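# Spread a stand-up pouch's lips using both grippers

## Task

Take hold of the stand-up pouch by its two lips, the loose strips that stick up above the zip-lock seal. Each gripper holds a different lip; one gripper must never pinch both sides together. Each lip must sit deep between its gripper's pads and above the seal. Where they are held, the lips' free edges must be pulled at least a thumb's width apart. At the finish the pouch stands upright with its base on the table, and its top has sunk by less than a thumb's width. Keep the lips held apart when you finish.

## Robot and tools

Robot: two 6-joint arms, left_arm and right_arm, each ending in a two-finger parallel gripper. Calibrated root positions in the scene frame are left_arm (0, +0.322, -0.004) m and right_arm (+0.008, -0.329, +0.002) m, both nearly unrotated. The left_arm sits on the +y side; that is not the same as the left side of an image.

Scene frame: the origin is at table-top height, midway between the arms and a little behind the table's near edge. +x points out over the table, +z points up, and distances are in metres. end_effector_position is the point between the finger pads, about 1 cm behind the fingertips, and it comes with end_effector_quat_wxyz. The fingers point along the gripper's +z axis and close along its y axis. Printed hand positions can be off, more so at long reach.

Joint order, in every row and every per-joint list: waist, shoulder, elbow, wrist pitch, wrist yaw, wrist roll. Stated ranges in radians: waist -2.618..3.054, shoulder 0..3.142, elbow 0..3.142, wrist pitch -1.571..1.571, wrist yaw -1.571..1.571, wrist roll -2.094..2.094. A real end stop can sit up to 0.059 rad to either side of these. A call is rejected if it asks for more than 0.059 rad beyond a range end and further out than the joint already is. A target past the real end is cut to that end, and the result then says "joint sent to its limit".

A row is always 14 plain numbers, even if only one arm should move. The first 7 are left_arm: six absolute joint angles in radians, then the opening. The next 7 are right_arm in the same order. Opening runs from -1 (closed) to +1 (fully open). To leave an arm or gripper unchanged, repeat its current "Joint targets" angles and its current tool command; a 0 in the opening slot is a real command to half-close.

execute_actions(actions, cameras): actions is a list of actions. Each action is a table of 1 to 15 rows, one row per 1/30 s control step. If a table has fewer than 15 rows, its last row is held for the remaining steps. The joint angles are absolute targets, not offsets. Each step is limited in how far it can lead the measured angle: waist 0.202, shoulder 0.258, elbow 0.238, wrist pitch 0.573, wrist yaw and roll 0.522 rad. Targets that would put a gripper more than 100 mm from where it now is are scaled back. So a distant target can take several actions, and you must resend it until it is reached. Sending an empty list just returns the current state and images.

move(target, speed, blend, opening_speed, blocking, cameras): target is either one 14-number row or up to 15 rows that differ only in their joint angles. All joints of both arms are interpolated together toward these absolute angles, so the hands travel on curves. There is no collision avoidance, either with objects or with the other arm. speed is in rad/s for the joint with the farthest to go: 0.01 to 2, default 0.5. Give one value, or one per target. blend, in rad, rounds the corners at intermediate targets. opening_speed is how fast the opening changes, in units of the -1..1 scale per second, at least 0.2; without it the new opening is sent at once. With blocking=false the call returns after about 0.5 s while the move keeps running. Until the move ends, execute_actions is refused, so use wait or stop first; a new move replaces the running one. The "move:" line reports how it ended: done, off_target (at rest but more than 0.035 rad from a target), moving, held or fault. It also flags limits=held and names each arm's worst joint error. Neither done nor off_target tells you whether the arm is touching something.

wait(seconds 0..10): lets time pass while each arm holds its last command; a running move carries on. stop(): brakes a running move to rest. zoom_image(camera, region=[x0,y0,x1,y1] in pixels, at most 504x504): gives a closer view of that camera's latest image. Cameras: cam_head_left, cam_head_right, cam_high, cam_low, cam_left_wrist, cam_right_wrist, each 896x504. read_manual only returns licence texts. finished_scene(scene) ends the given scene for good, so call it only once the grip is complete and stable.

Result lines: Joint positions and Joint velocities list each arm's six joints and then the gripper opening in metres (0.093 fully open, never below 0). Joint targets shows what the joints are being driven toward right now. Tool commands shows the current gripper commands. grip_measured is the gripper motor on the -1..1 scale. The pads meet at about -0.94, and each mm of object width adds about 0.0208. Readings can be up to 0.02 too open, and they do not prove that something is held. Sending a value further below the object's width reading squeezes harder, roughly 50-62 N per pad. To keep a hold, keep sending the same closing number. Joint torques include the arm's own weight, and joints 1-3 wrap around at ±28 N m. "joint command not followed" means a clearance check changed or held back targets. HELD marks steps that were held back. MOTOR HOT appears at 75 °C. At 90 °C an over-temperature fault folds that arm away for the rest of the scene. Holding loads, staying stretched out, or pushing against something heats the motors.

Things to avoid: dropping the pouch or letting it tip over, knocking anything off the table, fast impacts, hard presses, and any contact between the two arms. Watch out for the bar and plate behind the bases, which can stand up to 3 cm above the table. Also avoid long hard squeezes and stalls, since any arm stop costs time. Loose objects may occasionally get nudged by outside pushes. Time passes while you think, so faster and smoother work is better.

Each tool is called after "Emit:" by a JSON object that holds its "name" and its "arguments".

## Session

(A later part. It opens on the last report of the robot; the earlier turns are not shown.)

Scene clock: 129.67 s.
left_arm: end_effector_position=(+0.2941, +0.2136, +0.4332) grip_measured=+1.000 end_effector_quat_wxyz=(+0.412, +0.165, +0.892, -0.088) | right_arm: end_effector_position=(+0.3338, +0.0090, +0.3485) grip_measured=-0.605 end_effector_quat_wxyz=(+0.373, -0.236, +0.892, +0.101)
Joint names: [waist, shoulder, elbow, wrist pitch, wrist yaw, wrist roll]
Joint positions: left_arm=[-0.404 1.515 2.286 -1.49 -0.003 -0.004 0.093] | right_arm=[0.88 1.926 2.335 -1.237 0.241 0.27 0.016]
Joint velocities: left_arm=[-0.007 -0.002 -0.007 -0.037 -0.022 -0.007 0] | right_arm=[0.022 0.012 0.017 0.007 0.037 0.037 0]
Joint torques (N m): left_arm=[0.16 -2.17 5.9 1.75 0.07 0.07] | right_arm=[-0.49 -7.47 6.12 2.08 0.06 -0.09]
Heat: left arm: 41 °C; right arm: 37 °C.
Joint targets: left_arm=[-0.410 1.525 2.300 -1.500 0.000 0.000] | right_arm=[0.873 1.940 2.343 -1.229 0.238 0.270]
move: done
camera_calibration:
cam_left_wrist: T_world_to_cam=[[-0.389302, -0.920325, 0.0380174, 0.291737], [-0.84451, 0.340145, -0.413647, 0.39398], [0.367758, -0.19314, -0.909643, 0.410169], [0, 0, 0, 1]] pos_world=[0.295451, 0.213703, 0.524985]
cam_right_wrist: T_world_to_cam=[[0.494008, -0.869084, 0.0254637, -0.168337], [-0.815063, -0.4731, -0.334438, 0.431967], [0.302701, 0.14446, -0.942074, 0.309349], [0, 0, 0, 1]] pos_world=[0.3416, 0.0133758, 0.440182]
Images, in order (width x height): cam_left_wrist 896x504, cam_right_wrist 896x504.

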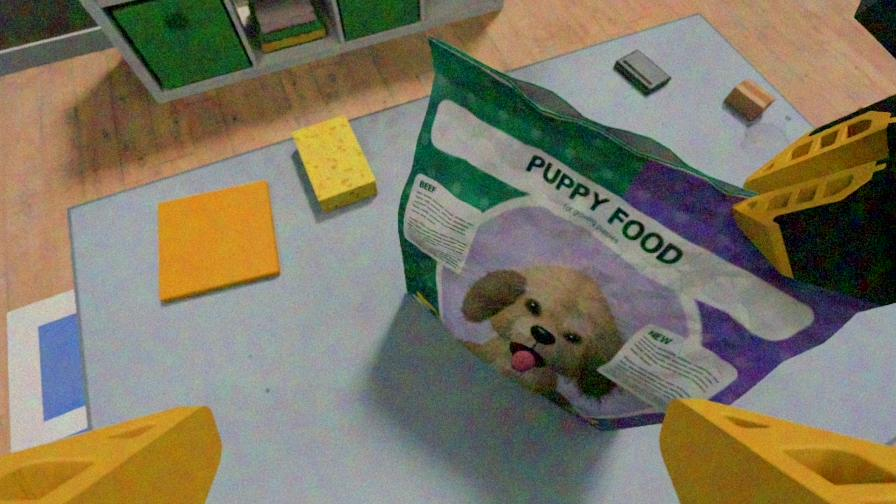

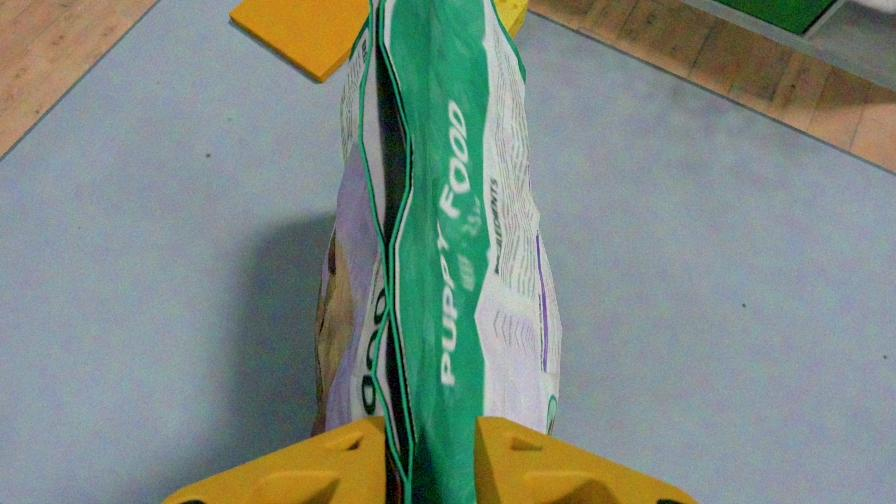

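Emit:
{"name": "move", "arguments": {"target": [-0.41,1.525,2.3,-1.5,0,0,1, 0.88,1.97,2.5,-1.345,0.24,0.27,-0.607], "cameras": ["cam_left_wrist","cam_right_wrist"], "speed": 0.25}}

Emit:
{"name": "zoom_image", "arguments": {"camera": "cam_right_wrist", "region": [300, 250, 600, 500]}}

Emit:
{"name": "zoom_image", "arguments": {"camera": "cam_left_wrist", "region": [600, 100, 896, 350]}}

Scene clock: 136.20 s.
left_arm: end_effector_position=(+0.2941, +0.2136, +0.4332) grip_measured=+1.000 end_effector_quat_wxyz=(+0.412, +0.165, +0.892, -0.088) | right_arm: end_effector_position=(+0.3275, +0.0021, +0.3704) grip_measured=-0.605 end_effector_quat_wxyz=(+0.379, -0.234, +0.889, +0.106)
Joint names: [waist, shoulder, elbow, wrist pitch, wrist yaw, wrist roll]
Joint positions: left_arm=[-0.404 1.515 2.286 -1.49 -0.003 -0.004 0.093] | right_arm=[0.88 1.955 2.479 -1.336 0.24 0.27 0.016]
Joint velocities: left_arm=[-0.007 -0.002 -0.032 0.007 0.007 0.037 0] | right_arm=[-0.007 -0.007 -0.002 0.022 -0.066 0.051 0]
Joint torques (N m): left_arm=[0.18 -2.24 6.05 1.75 0.07 0.07] | right_arm=[0.03 -7.27 6.61 1.92 0.13 -0.08]
Heat: left arm: 41 °C; right arm: 37 °C.
Joint targets: left_arm=[-0.410 1.525 2.300 -1.500 0.000 0.000] | right_arm=[0.880 1.970 2.500 -1.345 0.240 0.270]
move: done
camera_calibration:
cam_left_wrist: T_world_to_cam=[[-0.389302, -0.920325, 0.0380174, 0.291737], [-0.84451, 0.340145, -0.413647, 0.39398], [0.367758, -0.19314, -0.909643, 0.410169], [0, 0, 0, 1]] pos_world=[0.295451, 0.213703, 0.524985]
cam_right_wrist: T_world_to_cam=[[0.49443, -0.869006, 0.0191528, -0.169621], [-0.811283, -0.469274, -0.348716, 0.434932], [0.312024, 0.156877, -0.937033, 0.327959], [0, 0, 0, 1]] pos_world=[0.334388, 0.00525092, 0.462225]
Images, in order (width x height): cam_left_wrist 896x504, cam_right_wrist 896x504.

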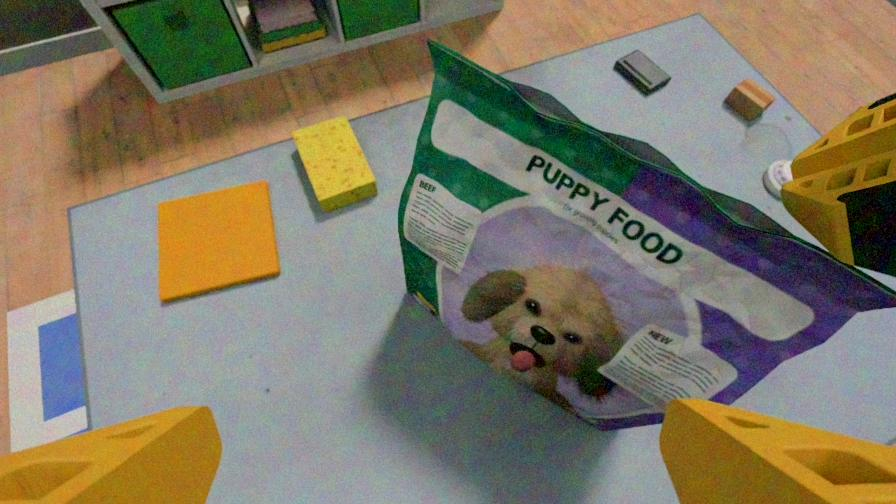

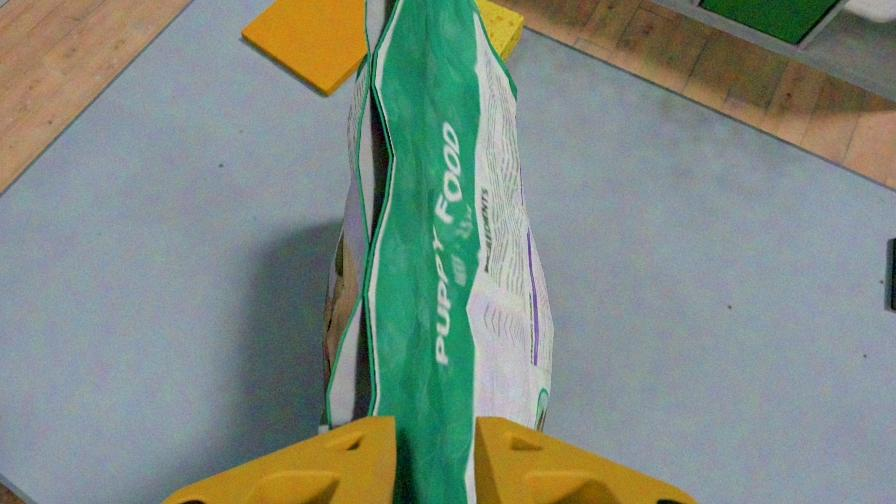

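Scaled by 1.680 from the camera's 896x504 image, which has a finer 1280x720 frame.

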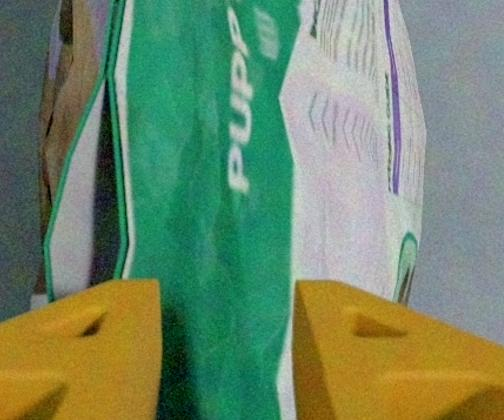

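Scaled by 1.703 from the camera's 896x504 image, which has a finer 1280x720 frame.

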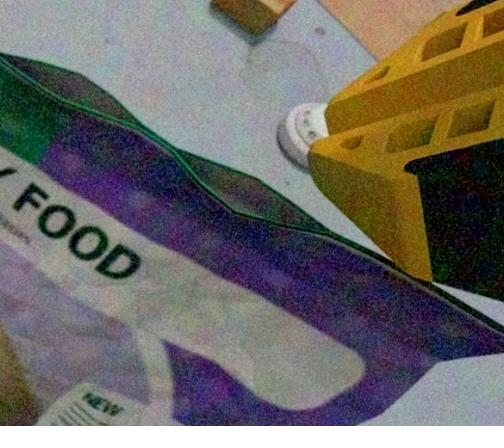

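Emit:
{"name": "move", "arguments": {"target": [-0.41,1.525,2.3,-1.5,0,0,1, 0.889,2.037,2.578,-1.372,0.241,0.27,-0.607], "cameras": ["cam_left_wrist","cam_right_wrist"], "speed": 0.25}}

Emit:
{"name": "zoom_image", "arguments": {"camera": "cam_right_wrist", "region": [300, 250, 600, 500]}}

Emit:
{"name": "zoom_image", "arguments": {"camera": "cam_left_wrist", "region": [600, 100, 896, 350]}}

Scene clock: 148.07 s.
left_arm: end_effector_position=(+0.2941, +0.2136, +0.4332) grip_measured=+1.000 end_effector_quat_wxyz=(+0.412, +0.165, +0.892, -0.088) | right_arm: end_effector_position=(+0.3333, +0.0132, +0.3620) grip_measured=-0.605 end_effector_quat_wxyz=(+0.372, -0.239, +0.891, +0.102)
Joint names: [waist, shoulder, elbow, wrist pitch, wrist yaw, wrist roll]
Joint positions: left_arm=[-0.404 1.515 2.286 -1.49 -0.003 -0.004 0.093] | right_arm=[0.886 2.023 2.556 -1.362 0.24 0.27 0.016]
Joint velocities: left_arm=[-0.012 -0.027 -0.012 0.007 0.066 -0.007 0] | right_arm=[-0.007 0.007 -0.012 0.037 -0.007 0.022 0.001]
Joint torques (N m): left_arm=[0.25 -2.19 5.83 1.71 0.06 0.08] | right_arm=[0.28 -7.84 6.76 1.84 0.16 -0.11]
Heat: left arm: 42 °C; right arm: 38 °C.
Joint targets: left_arm=[-0.410 1.525 2.300 -1.500 0.000 0.000] | right_arm=[0.889 2.037 2.578 -1.372 0.241 0.270]
move: done
camera_calibration:
cam_left_wrist: T_world_to_cam=[[-0.389302, -0.920325, 0.0380174, 0.291737], [-0.84451, 0.340145, -0.413647, 0.39398], [0.367758, -0.19314, -0.909643, 0.410169], [0, 0, 0, 1]] pos_world=[0.295451, 0.213703, 0.524985]
cam_right_wrist: T_world_to_cam=[[0.499442, -0.865973, 0.0254632, -0.166682], [-0.812479, -0.478387, -0.333202, 0.436809], [0.300725, 0.145727, -0.942512, 0.322423], [0, 0, 0, 1]] pos_world=[0.341185, 0.0176358, 0.453677]
Images, in order (width x height): cam_left_wrist 896x504, cam_right_wrist 896x504.

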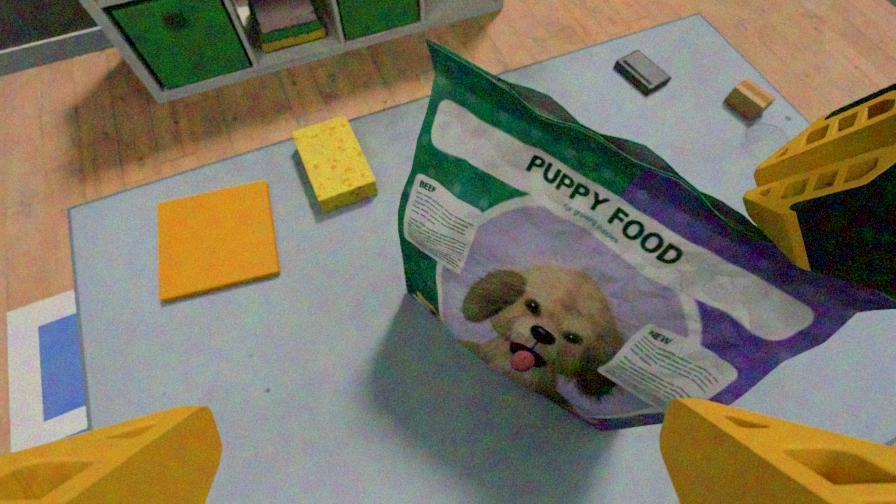

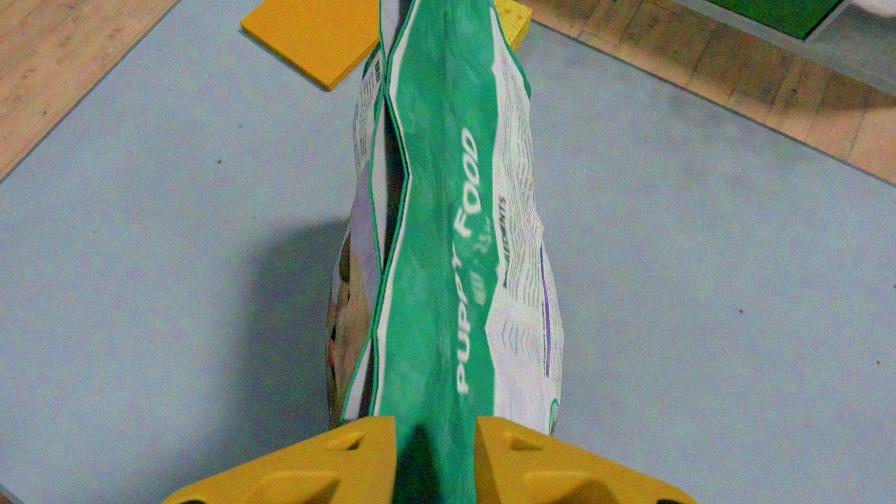

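Scaled by 1.680 from the camera's 896x504 image, which has a finer 1280x720 frame.

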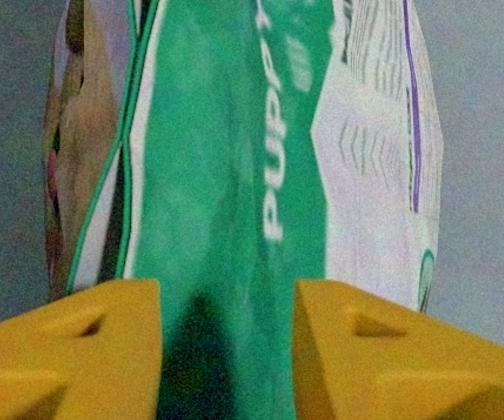

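Scaled by 1.703 from the camera's 896x504 image, which has a finer 1280x720 frame.

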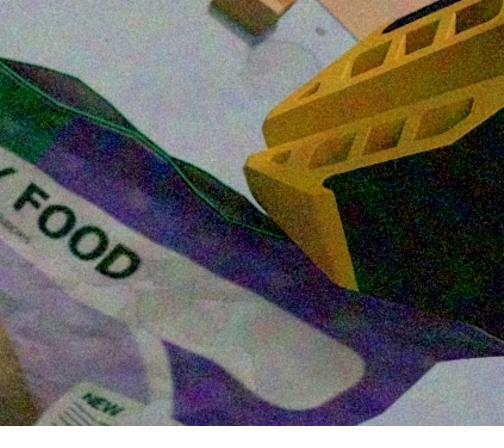

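Emit:
{"name": "move", "arguments": {"target": [-0.41,1.525,2.3,-1.5,0,0,1, 0.887,1.917,2.286,-1.209,0.243,0.27,-0.607], "cameras": ["cam_left_wrist","cam_right_wrist"], "speed": 0.2}}

Emit:
{"name": "zoom_image", "arguments": {"camera": "cam_right_wrist", "region": [300, 250, 600, 500]}}

Emit:
{"name": "zoom_image", "arguments": {"camera": "cam_left_wrist", "region": [600, 100, 896, 350]}}

Scene clock: 160.83 s.
left_arm: end_effector_position=(+0.2941, +0.2136, +0.4332) grip_measured=+1.000 end_effector_quat_wxyz=(+0.412, +0.165, +0.892, -0.088) | right_arm: end_effector_position=(+0.3365, +0.0166, +0.3406) grip_measured=-0.605 end_effector_quat_wxyz=(+0.373, -0.238, +0.891, +0.103)
Joint names: [waist, shoulder, elbow, wrist pitch, wrist yaw, wrist roll]
Joint positions: left_arm=[-0.404 1.515 2.286 -1.49 -0.003 -0.004 0.093] | right_arm=[0.886 1.933 2.305 -1.199 0.24 0.27 0.016]
Joint velocities: left_arm=[-0.007 -0.002 -0.007 -0.007 0.007 -0.022 0] | right_arm=[-0.002 0.002 0.002 0.022 0.007 -0.066 0]
Joint torques (N m): left_arm=[0.21 -2.21 5.85 1.72 0.07 0.09] | right_arm=[0.16 -10.33 3.88 1.89 0.18 -0.1]
Heat: left arm: 42 °C; right arm: 39 °C.
Joint targets: left_arm=[-0.410 1.525 2.300 -1.500 0.000 0.000] | right_arm=[0.887 1.917 2.286 -1.209 0.243 0.270]
move: done
camera_calibration:
cam_left_wrist: T_world_to_cam=[[-0.389302, -0.920325, 0.0380174, 0.291737], [-0.84451, 0.340145, -0.413647, 0.39398], [0.367758, -0.19314, -0.909643, 0.410169], [0, 0, 0, 1]] pos_world=[0.295451, 0.213703, 0.524985]
cam_right_wrist: T_world_to_cam=[[0.499433, -0.865997, 0.0247895, -0.16452], [-0.812063, -0.477915, -0.334889, 0.43433], [0.30186, 0.147124, -0.941931, 0.300208], [0, 0, 0, 1]] pos_world=[0.344249, 0.0209313, 0.432306]
Images, in order (width x height): cam_left_wrist 896x504, cam_right_wrist 896x504.

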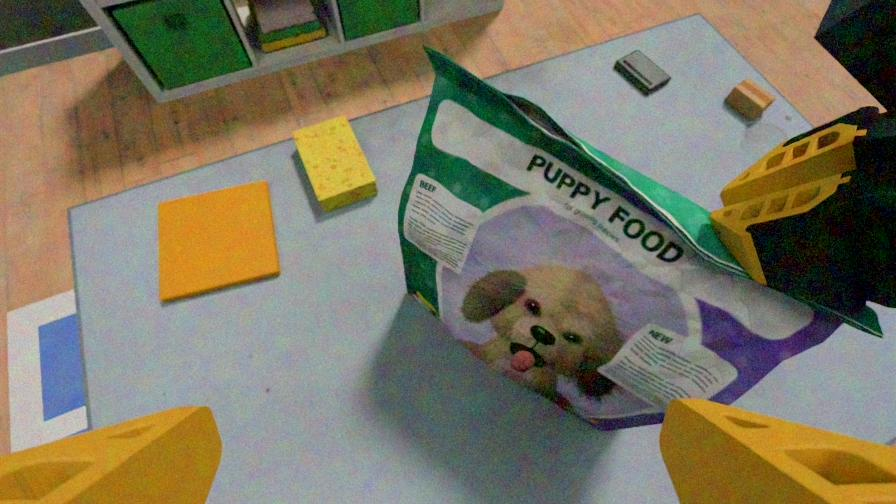

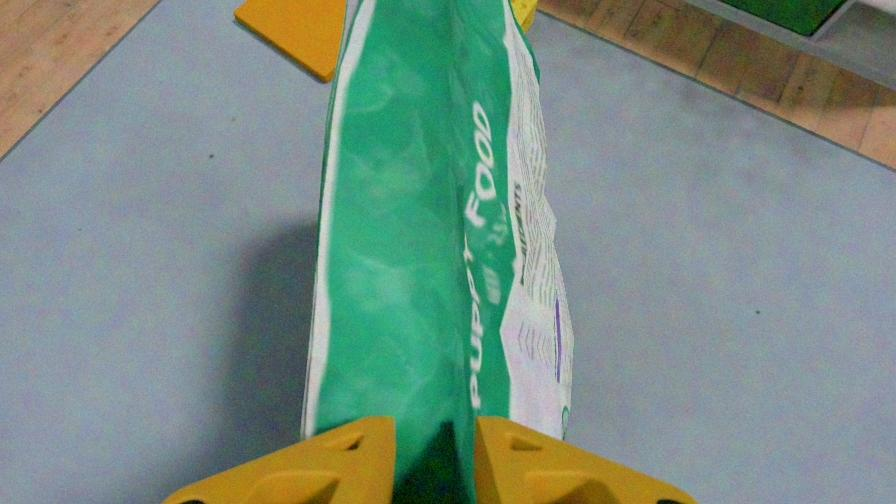

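Scaled by 1.680 from the camera's 896x504 image, which has a finer 1280x720 frame.

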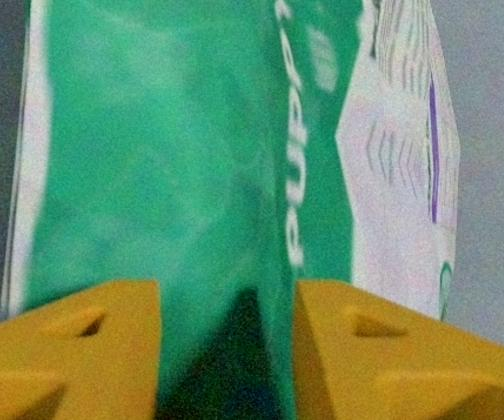

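Scaled by 1.703 from the camera's 896x504 image, which has a finer 1280x720 frame.

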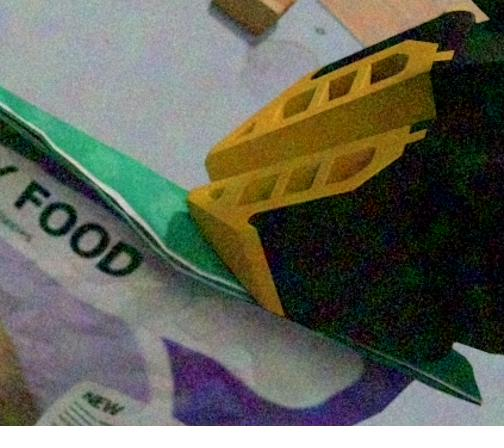

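Emit:
{"name": "move", "arguments": {"target": [[-0.41,1.525,2.3,-1.5,0,0,1, 0.889,2.037,2.60,-1.372,0.243,0.27,-0.607],[-0.41,1.525,2.3,-1.5,0,0,1, 0.904,2.052,2.622,-1.405,0.253,0.28,-0.607]], "cameras": ["cam_left_wrist","cam_right_wrist"], "speed": 0.25}}

Emit:
{"name": "zoom_image", "arguments": {"camera": "cam_right_wrist", "region": [300, 250, 600, 500]}}

Emit:
{"name": "zoom_image", "arguments": {"camera": "cam_left_wrist", "region": [600, 100, 896, 350]}}

Scene clock: 176.27 s.
left_arm: end_effector_position=(+0.2941, +0.2136, +0.4332) grip_measured=+1.000 end_effector_quat_wxyz=(+0.412, +0.165, +0.892, -0.088) | right_arm: end_effector_position=(+0.3265, +0.0157, +0.3649) grip_measured=-0.605 end_effector_quat_wxyz=(+0.371, -0.245, +0.890, +0.101)
Joint names: [waist, shoulder, elbow, wrist pitch, wrist yaw, wrist roll]
Joint positions: left_arm=[-0.404 1.515 2.286 -1.49 -0.003 -0.004 0.093] | right_arm=[0.902 2.037 2.6 -1.396 0.246 0.27 0.016]
Joint velocities: left_arm=[0.002 0.002 0.012 -0.037 0.007 0.037 0] | right_arm=[0.002 0.002 -0.012 -0.066 0.022 -0.022 -0.001]
Joint torques (N m): left_arm=[0.17 -2.15 5.81 1.72 0.07 0.06] | right_arm=[0.24 -7.73 6.58 1.9 0.2 0.03]
Heat: left arm: 43 °C; right arm: 42 °C.
Joint targets: left_arm=[-0.410 1.525 2.300 -1.500 0.000 0.000] | right_arm=[0.904 2.052 2.622 -1.405 0.253 0.280]
move: done
camera_calibration:
cam_left_wrist: T_world_to_cam=[[-0.389302, -0.920325, 0.0380174, 0.291737], [-0.84451, 0.340145, -0.413647, 0.39398], [0.367758, -0.19314, -0.909643, 0.410169], [0, 0, 0, 1]] pos_world=[0.295451, 0.213703, 0.524985]
cam_right_wrist: T_world_to_cam=[[0.510143, -0.859521, 0.0312799, -0.16686], [-0.806307, -0.490585, -0.330447, 0.430662], [0.299371, 0.143354, -0.943306, 0.327577], [0, 0, 0, 1]] pos_world=[0.334301, 0.0208972, 0.456536]
Images, in order (width x height): cam_left_wrist 896x504, cam_right_wrist 896x504.

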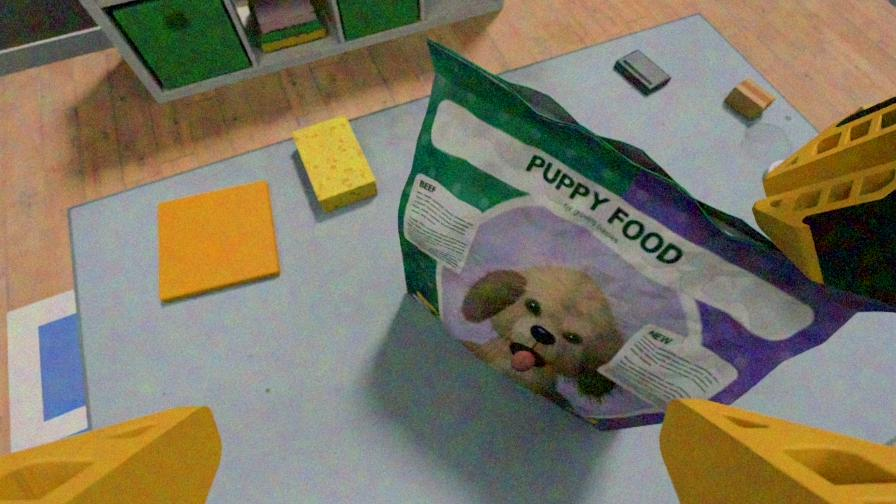

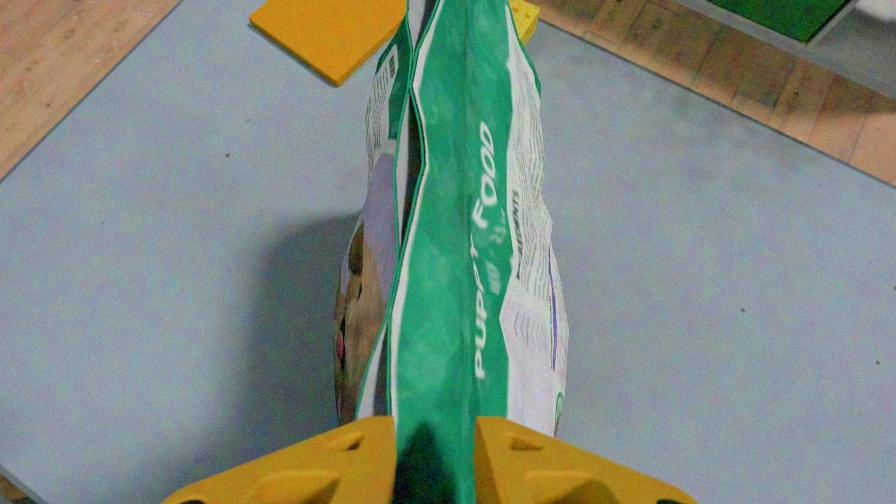

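Scaled by 1.680 from the camera's 896x504 image, which has a finer 1280x720 frame.

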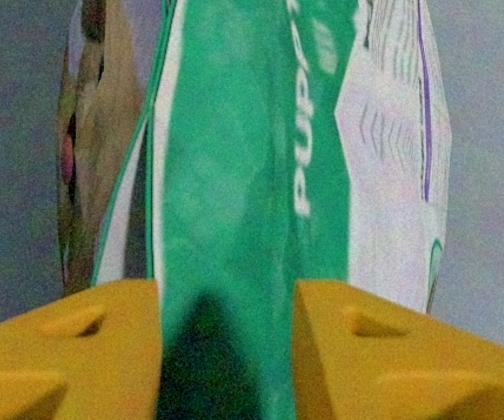

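Scaled by 1.703 from the camera's 896x504 image, which has a finer 1280x720 frame.

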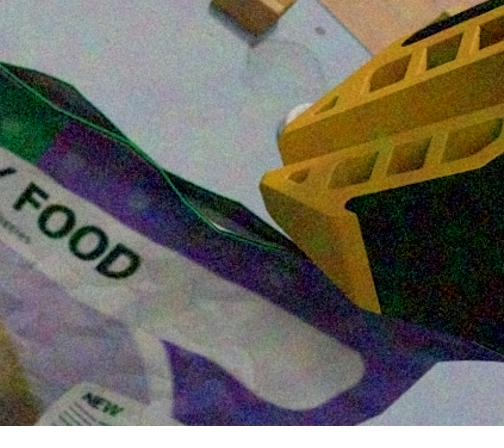

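Emit:
{"name": "move", "arguments": {"target": [[-0.41,1.525,2.3,-1.5,0,0,1, 0.921,2.052,2.612,-1.402,0.27,0.28,-0.607],[-0.41,1.525,2.3,-1.5,0,0,1, 0.92,1.975,2.45,-1.305,0.27,0.28,-0.607]], "cameras": ["cam_left_wrist","cam_right_wrist"], "speed": 0.2}}

Emit:
{"name": "zoom_image", "arguments": {"camera": "cam_right_wrist", "region": [300, 250, 600, 500]}}

Emit:
{"name": "zoom_image", "arguments": {"camera": "cam_left_wrist", "region": [600, 100, 896, 350]}}

Scene clock: 192.93 s.
left_arm: end_effector_position=(+0.2941, +0.2136, +0.4332) grip_measured=+1.000 end_effector_quat_wxyz=(+0.412, +0.165, +0.892, -0.088) | right_arm: end_effector_position=(+0.3257, +0.0233, +0.3517) grip_measured=-0.605 end_effector_quat_wxyz=(+0.371, -0.251, +0.889, +0.096)
Joint names: [waist, shoulder, elbow, wrist pitch, wrist yaw, wrist roll]
Joint positions: left_arm=[-0.404 1.515 2.286 -1.49 -0.003 -0.004 0.093] | right_arm=[0.919 1.996 2.465 -1.31 0.263 0.271 0.016]
Joint velocities: left_arm=[-0.002 -0.022 0.002 0.007 -0.022 -0.037 0] | right_arm=[0.007 -0.002 -0.012 -0.037 0.022 -0.007 0.001]
Joint torques (N m): left_arm=[0.21 -2.22 5.87 1.75 0.07 0.08] | right_arm=[0.05 -10.84 3.86 1.98 0.25 -0.01]
Heat: left arm: 43 °C; right arm: 41 °C.
Joint targets: left_arm=[-0.410 1.525 2.300 -1.500 0.000 0.000] | right_arm=[0.920 1.975 2.450 -1.305 0.270 0.280]
move: done
camera_calibration:
cam_left_wrist: T_world_to_cam=[[-0.389302, -0.920325, 0.0380174, 0.291737], [-0.84451, 0.340145, -0.413647, 0.39398], [0.367758, -0.19314, -0.909643, 0.410169], [0, 0, 0, 1]] pos_world=[0.295451, 0.213703, 0.524985]
cam_right_wrist: T_world_to_cam=[[0.514784, -0.856125, 0.0452389, -0.166007], [-0.801937, -0.499517, -0.327689, 0.427182], [0.30314, 0.13241, -0.943702, 0.313508], [0, 0, 0, 1]] pos_world=[0.332994, 0.0297506, 0.443351]
Images, in order (width x height): cam_left_wrist 896x504, cam_right_wrist 896x504.

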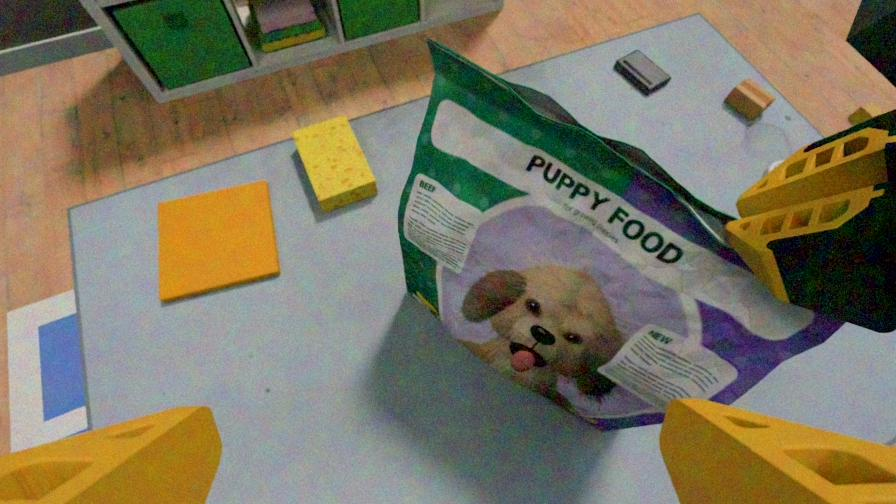

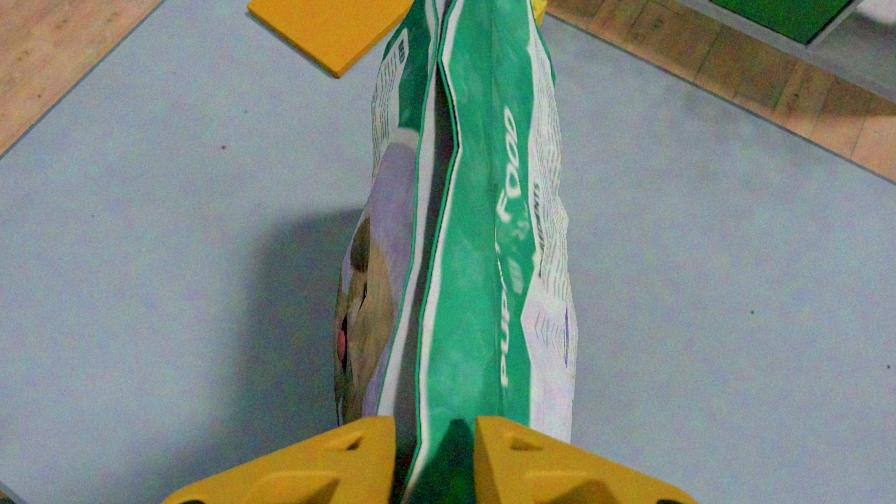

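Scaled by 1.680 from the camera's 896x504 image, which has a finer 1280x720 frame.

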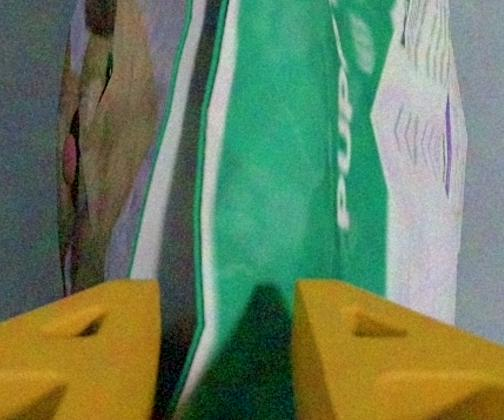

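Scaled by 1.703 from the camera's 896x504 image, which has a finer 1280x720 frame.

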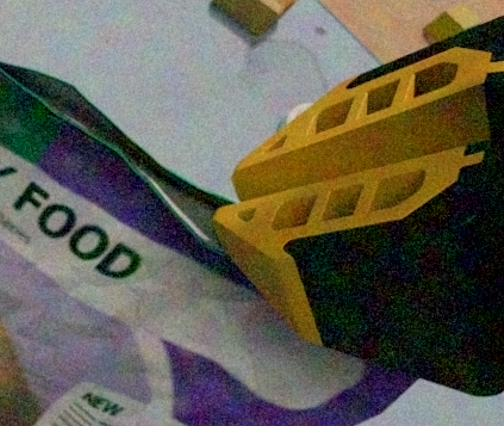

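Emit:
{"name": "move", "arguments": {"target": [-0.41,1.525,2.3,-1.5,0,0,1, 0.917,1.868,2.178,-1.14,0.27,0.28,-0.607], "cameras": ["cam_left_wrist","cam_right_wrist"], "speed": 0.2}}

Emit:
{"name": "zoom_image", "arguments": {"camera": "cam_right_wrist", "region": [300, 250, 600, 500]}}

Emit:
{"name": "zoom_image", "arguments": {"camera": "cam_left_wrist", "region": [600, 100, 896, 350]}}

Scene clock: 199.30 s.
left_arm: end_effector_position=(+0.2941, +0.2136, +0.4332) grip_measured=+1.000 end_effector_quat_wxyz=(+0.412, +0.165, +0.892, -0.088) | right_arm: end_effector_position=(+0.3254, +0.0227, +0.3388) grip_measured=-0.605 end_effector_quat_wxyz=(+0.384, -0.246, +0.884, +0.106)
Joint names: [waist, shoulder, elbow, wrist pitch, wrist yaw, wrist roll]
Joint positions: left_arm=[-0.404 1.515 2.286 -1.49 -0.003 -0.004 0.093] | right_arm=[0.919 1.878 2.199 -1.127 0.263 0.271 0.016]
Joint velocities: left_arm=[0.007 -0.002 0.012 -0.007 -0.022 -0.066 0] | right_arm=[-0.027 -0.007 -0.002 0.022 -0.037 0.022 0]
Joint torques (N m): left_arm=[0.13 -2.25 5.87 1.72 0.1 0.03] | right_arm=[-0.1 -9.43 4.05 1.88 0.27 0.03]
Heat: left arm: 43 °C; right arm: 42 °C.
Joint targets: left_arm=[-0.410 1.525 2.300 -1.500 0.000 0.000] | right_arm=[0.917 1.868 2.178 -1.140 0.270 0.280]
move: done
camera_calibration:
cam_left_wrist: T_world_to_cam=[[-0.389302, -0.920325, 0.0380174, 0.291737], [-0.84451, 0.340145, -0.413647, 0.39398], [0.367758, -0.19314, -0.909643, 0.410169], [0, 0, 0, 1]] pos_world=[0.295451, 0.213703, 0.524985]
cam_right_wrist: T_world_to_cam=[[0.514144, -0.857115, 0.0317733, -0.161044], [-0.794392, -0.489833, -0.359172, 0.430387], [0.323416, 0.159426, -0.93273, 0.290541], [0, 0, 0, 1]] pos_world=[0.330731, 0.026465, 0.430697]
Images, in order (width x height): cam_left_wrist 896x504, cam_right_wrist 896x504.

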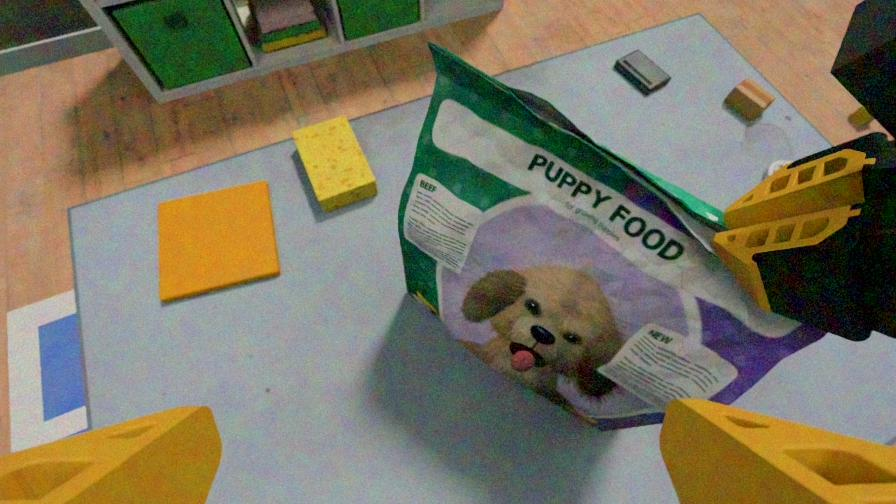

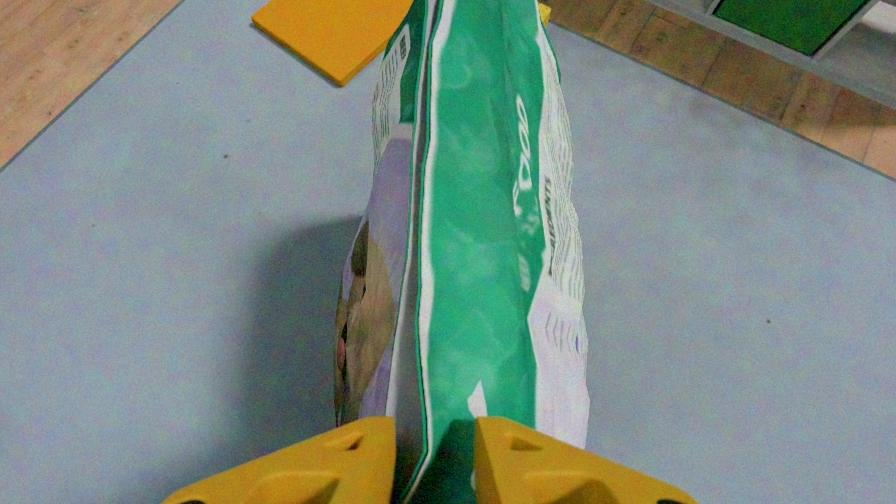

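Scaled by 1.680 from the camera's 896x504 image, which has a finer 1280x720 frame.

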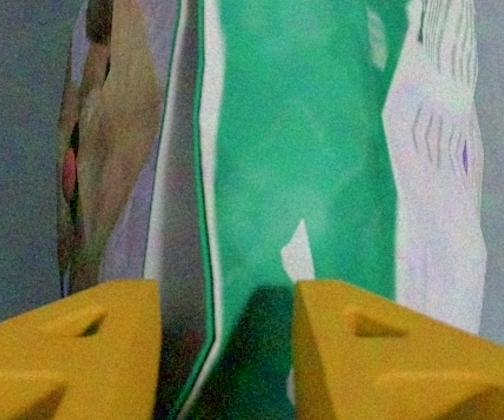

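Scaled by 1.703 from the camera's 896x504 image, which has a finer 1280x720 frame.

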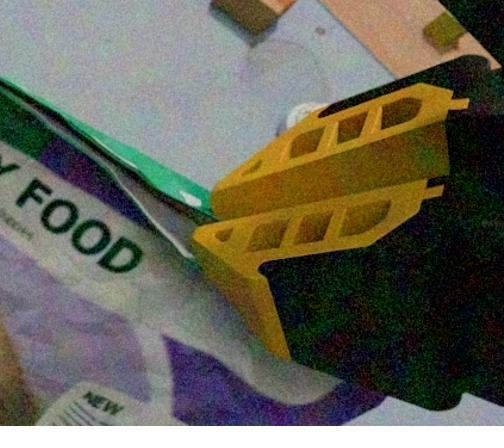

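Emit:
{"name": "move", "arguments": {"target": [-0.41,1.525,2.3,-1.5,0,0,1, 0.917,1.836,2.089,-1.084,0.27,0.28,-0.607], "cameras": ["cam_left_wrist","cam_right_wrist"], "speed": 0.15}}

Emit:
{"name": "zoom_image", "arguments": {"camera": "cam_right_wrist", "region": [300, 250, 600, 500]}}

Emit:
{"name": "zoom_image", "arguments": {"camera": "cam_left_wrist", "region": [600, 100, 896, 350]}}

Scene clock: 203.00 s.
left_arm: end_effector_position=(+0.2941, +0.2136, +0.4332) grip_measured=+1.000 end_effector_quat_wxyz=(+0.412, +0.165, +0.892, -0.088) | right_arm: end_effector_position=(+0.3254, +0.0222, +0.3268) grip_measured=-0.605 end_effector_quat_wxyz=(+0.382, -0.247, +0.884, +0.104)
Joint names: [waist, shoulder, elbow, wrist pitch, wrist yaw, wrist roll]
Joint positions: left_arm=[-0.404 1.515 2.286 -1.49 -0.003 -0.004 0.093] | right_arm=[0.919 1.848 2.108 -1.071 0.263 0.271 0.016]
Joint velocities: left_arm=[-0.007 -0.012 -0.017 0.022 0.022 -0.007 0] | right_arm=[-0.007 0.002 0.012 -0.007 0.066 -0.066 0]
Joint torques (N m): left_arm=[0.1 -2.25 5.86 1.7 0.07 0.06] | right_arm=[-0.08 -9.5 4.23 1.88 0.2 0.02]
Heat: left arm: 44 °C; right arm: 42 °C.
Joint targets: left_arm=[-0.410 1.525 2.300 -1.500 0.000 0.000] | right_arm=[0.917 1.836 2.089 -1.084 0.270 0.280]
move: done
camera_calibration:
cam_left_wrist: T_world_to_cam=[[-0.389302, -0.920325, 0.0380174, 0.291737], [-0.84451, 0.340145, -0.413647, 0.39398], [0.367758, -0.19314, -0.909643, 0.410169], [0, 0, 0, 1]] pos_world=[0.295451, 0.213703, 0.524985]
cam_right_wrist: T_world_to_cam=[[0.513951, -0.857146, 0.0339924, -0.16169], [-0.795639, -0.491134, -0.354606, 0.424744], [0.320644, 0.155205, -0.934398, 0.281025], [0, 0, 0, 1]] pos_world=[0.330935, 0.0263982, 0.418702]
Images, in order (width x height): cam_left_wrist 896x504, cam_right_wrist 896x504.

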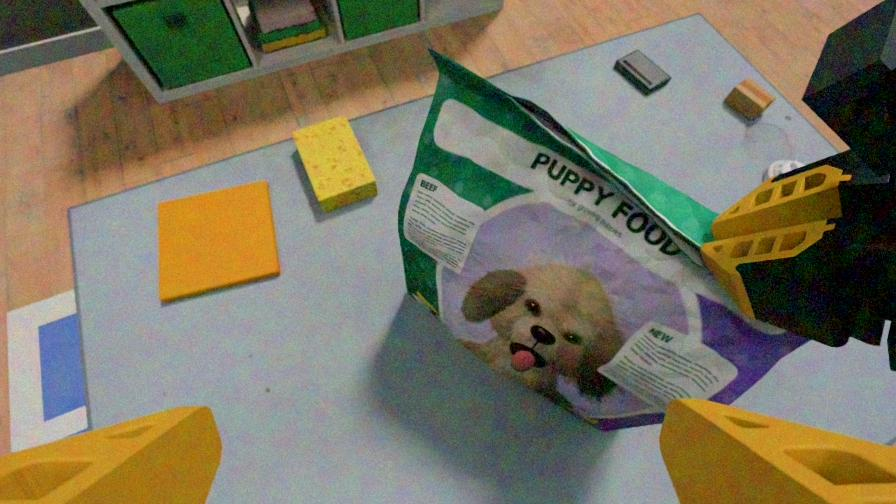

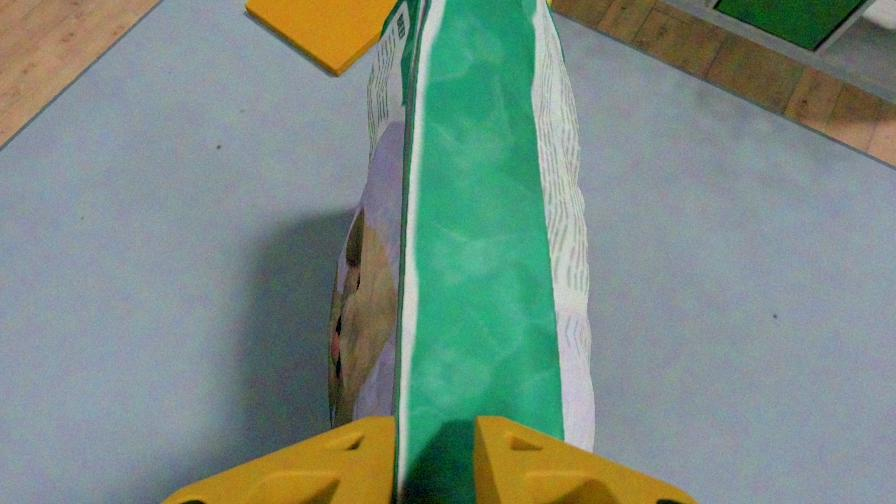

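Scaled by 1.680 from the camera's 896x504 image, which has a finer 1280x720 frame.

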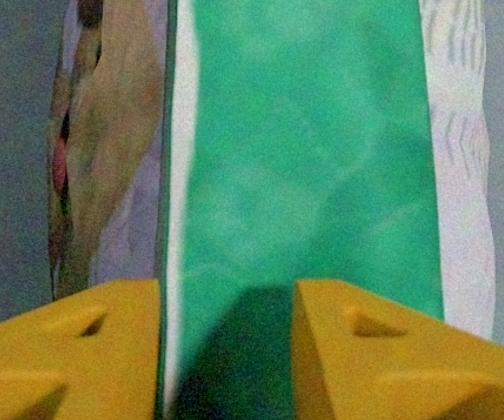

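Scaled by 1.703 from the camera's 896x504 image, which has a finer 1280x720 frame.

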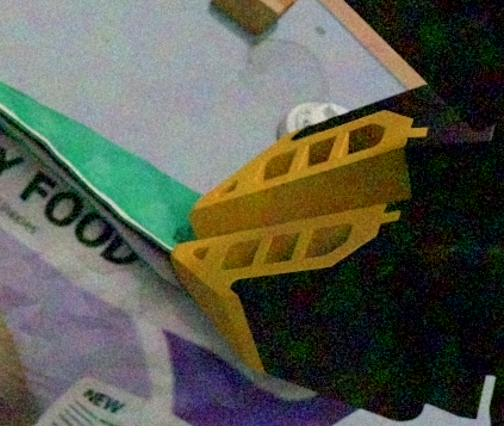

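Emit:
{"name": "move", "arguments": {"target": [[-0.41,1.525,2.3,-1.5,0,0,1, 0.921,1.985,2.475,-1.315,0.27,0.28,-0.607],[-0.41,1.525,2.3,-1.5,0,0,1, 0.908,2.052,2.612,-1.402,0.262,0.28,-0.607]], "cameras": ["cam_left_wrist","cam_right_wrist"], "speed": 0.25}}

Emit:
{"name": "zoom_image", "arguments": {"camera": "cam_right_wrist", "region": [300, 250, 600, 500]}}

Emit:
{"name": "zoom_image", "arguments": {"camera": "cam_left_wrist", "region": [600, 100, 896, 350]}}

Scene clock: 215.83 s.
left_arm: end_effector_position=(+0.2941, +0.2136, +0.4332) grip_measured=+1.000 end_effector_quat_wxyz=(+0.412, +0.165, +0.892, -0.088) | right_arm: end_effector_position=(+0.3241, +0.0180, +0.3634) grip_measured=-0.605 end_effector_quat_wxyz=(+0.372, -0.248, +0.889, +0.096)
Joint names: [waist, shoulder, elbow, wrist pitch, wrist yaw, wrist roll]
Joint positions: left_arm=[-0.404 1.515 2.286 -1.49 -0.003 -0.004 0.093] | right_arm=[0.915 2.036 2.59 -1.393 0.263 0.271 0.016]
Joint velocities: left_arm=[-0.012 -0.012 -0.007 -0.037 -0.007 -0.081 0] | right_arm=[0.022 -0.002 -0.012 -0.095 0.022 0.037 0]
Joint torques (N m): left_arm=[0.18 -2.02 5.91 1.71 0.08 0.05] | right_arm=[-0.73 -7.65 6.82 1.86 0.15 0.02]
Heat: left arm: 44 °C; right arm: 43 °C.
Joint targets: left_arm=[-0.410 1.525 2.300 -1.500 0.000 0.000] | right_arm=[0.908 2.052 2.612 -1.402 0.262 0.280]
move: done
camera_calibration:
cam_left_wrist: T_world_to_cam=[[-0.389302, -0.920325, 0.0380174, 0.291737], [-0.84451, 0.340145, -0.413647, 0.39398], [0.367758, -0.19314, -0.909643, 0.410169], [0, 0, 0, 1]] pos_world=[0.295451, 0.213703, 0.524985]
cam_right_wrist: T_world_to_cam=[[0.510457, -0.858755, 0.0444243, -0.168502], [-0.803763, -0.494855, -0.330277, 0.428511], [0.305611, 0.132886, -0.942838, 0.324543], [0, 0, 0, 1]] pos_world=[0.33125, 0.0242215, 0.455005]
Images, in order (width x height): cam_left_wrist 896x504, cam_right_wrist 896x504.

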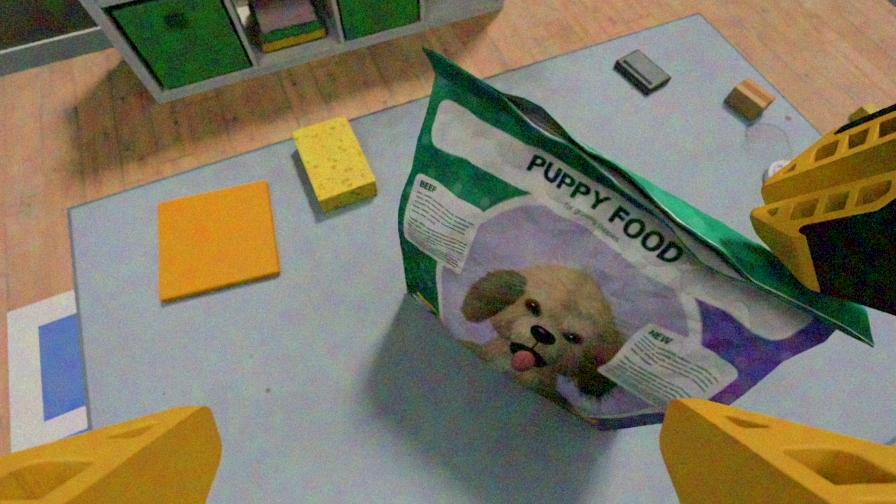

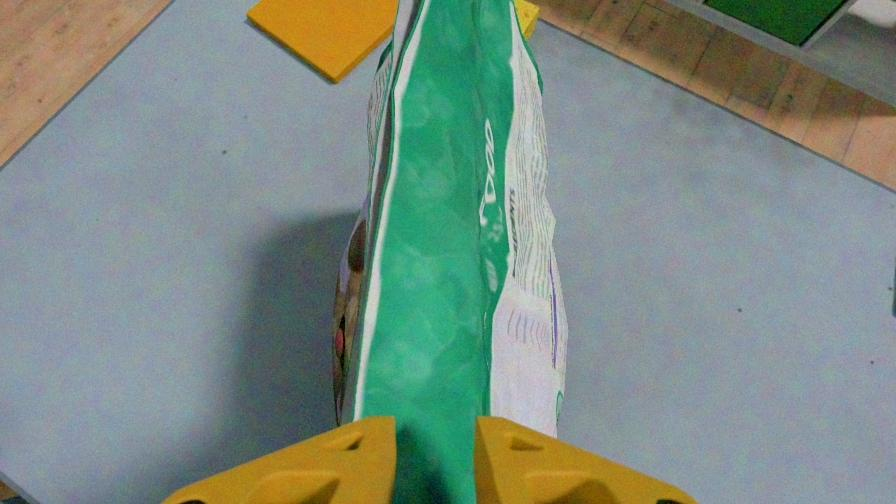

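Scaled by 1.680 from the camera's 896x504 image, which has a finer 1280x720 frame.

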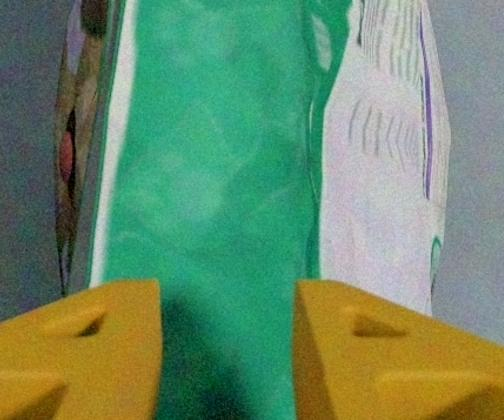

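Scaled by 1.703 from the camera's 896x504 image, which has a finer 1280x720 frame.

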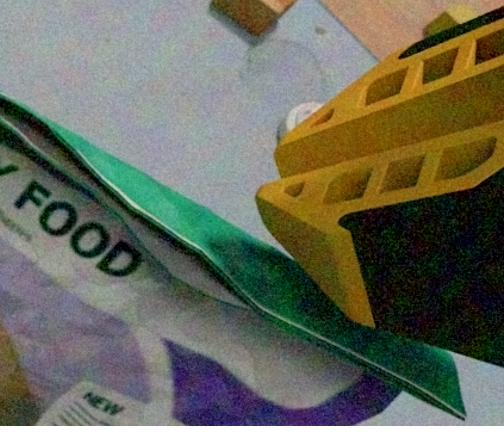

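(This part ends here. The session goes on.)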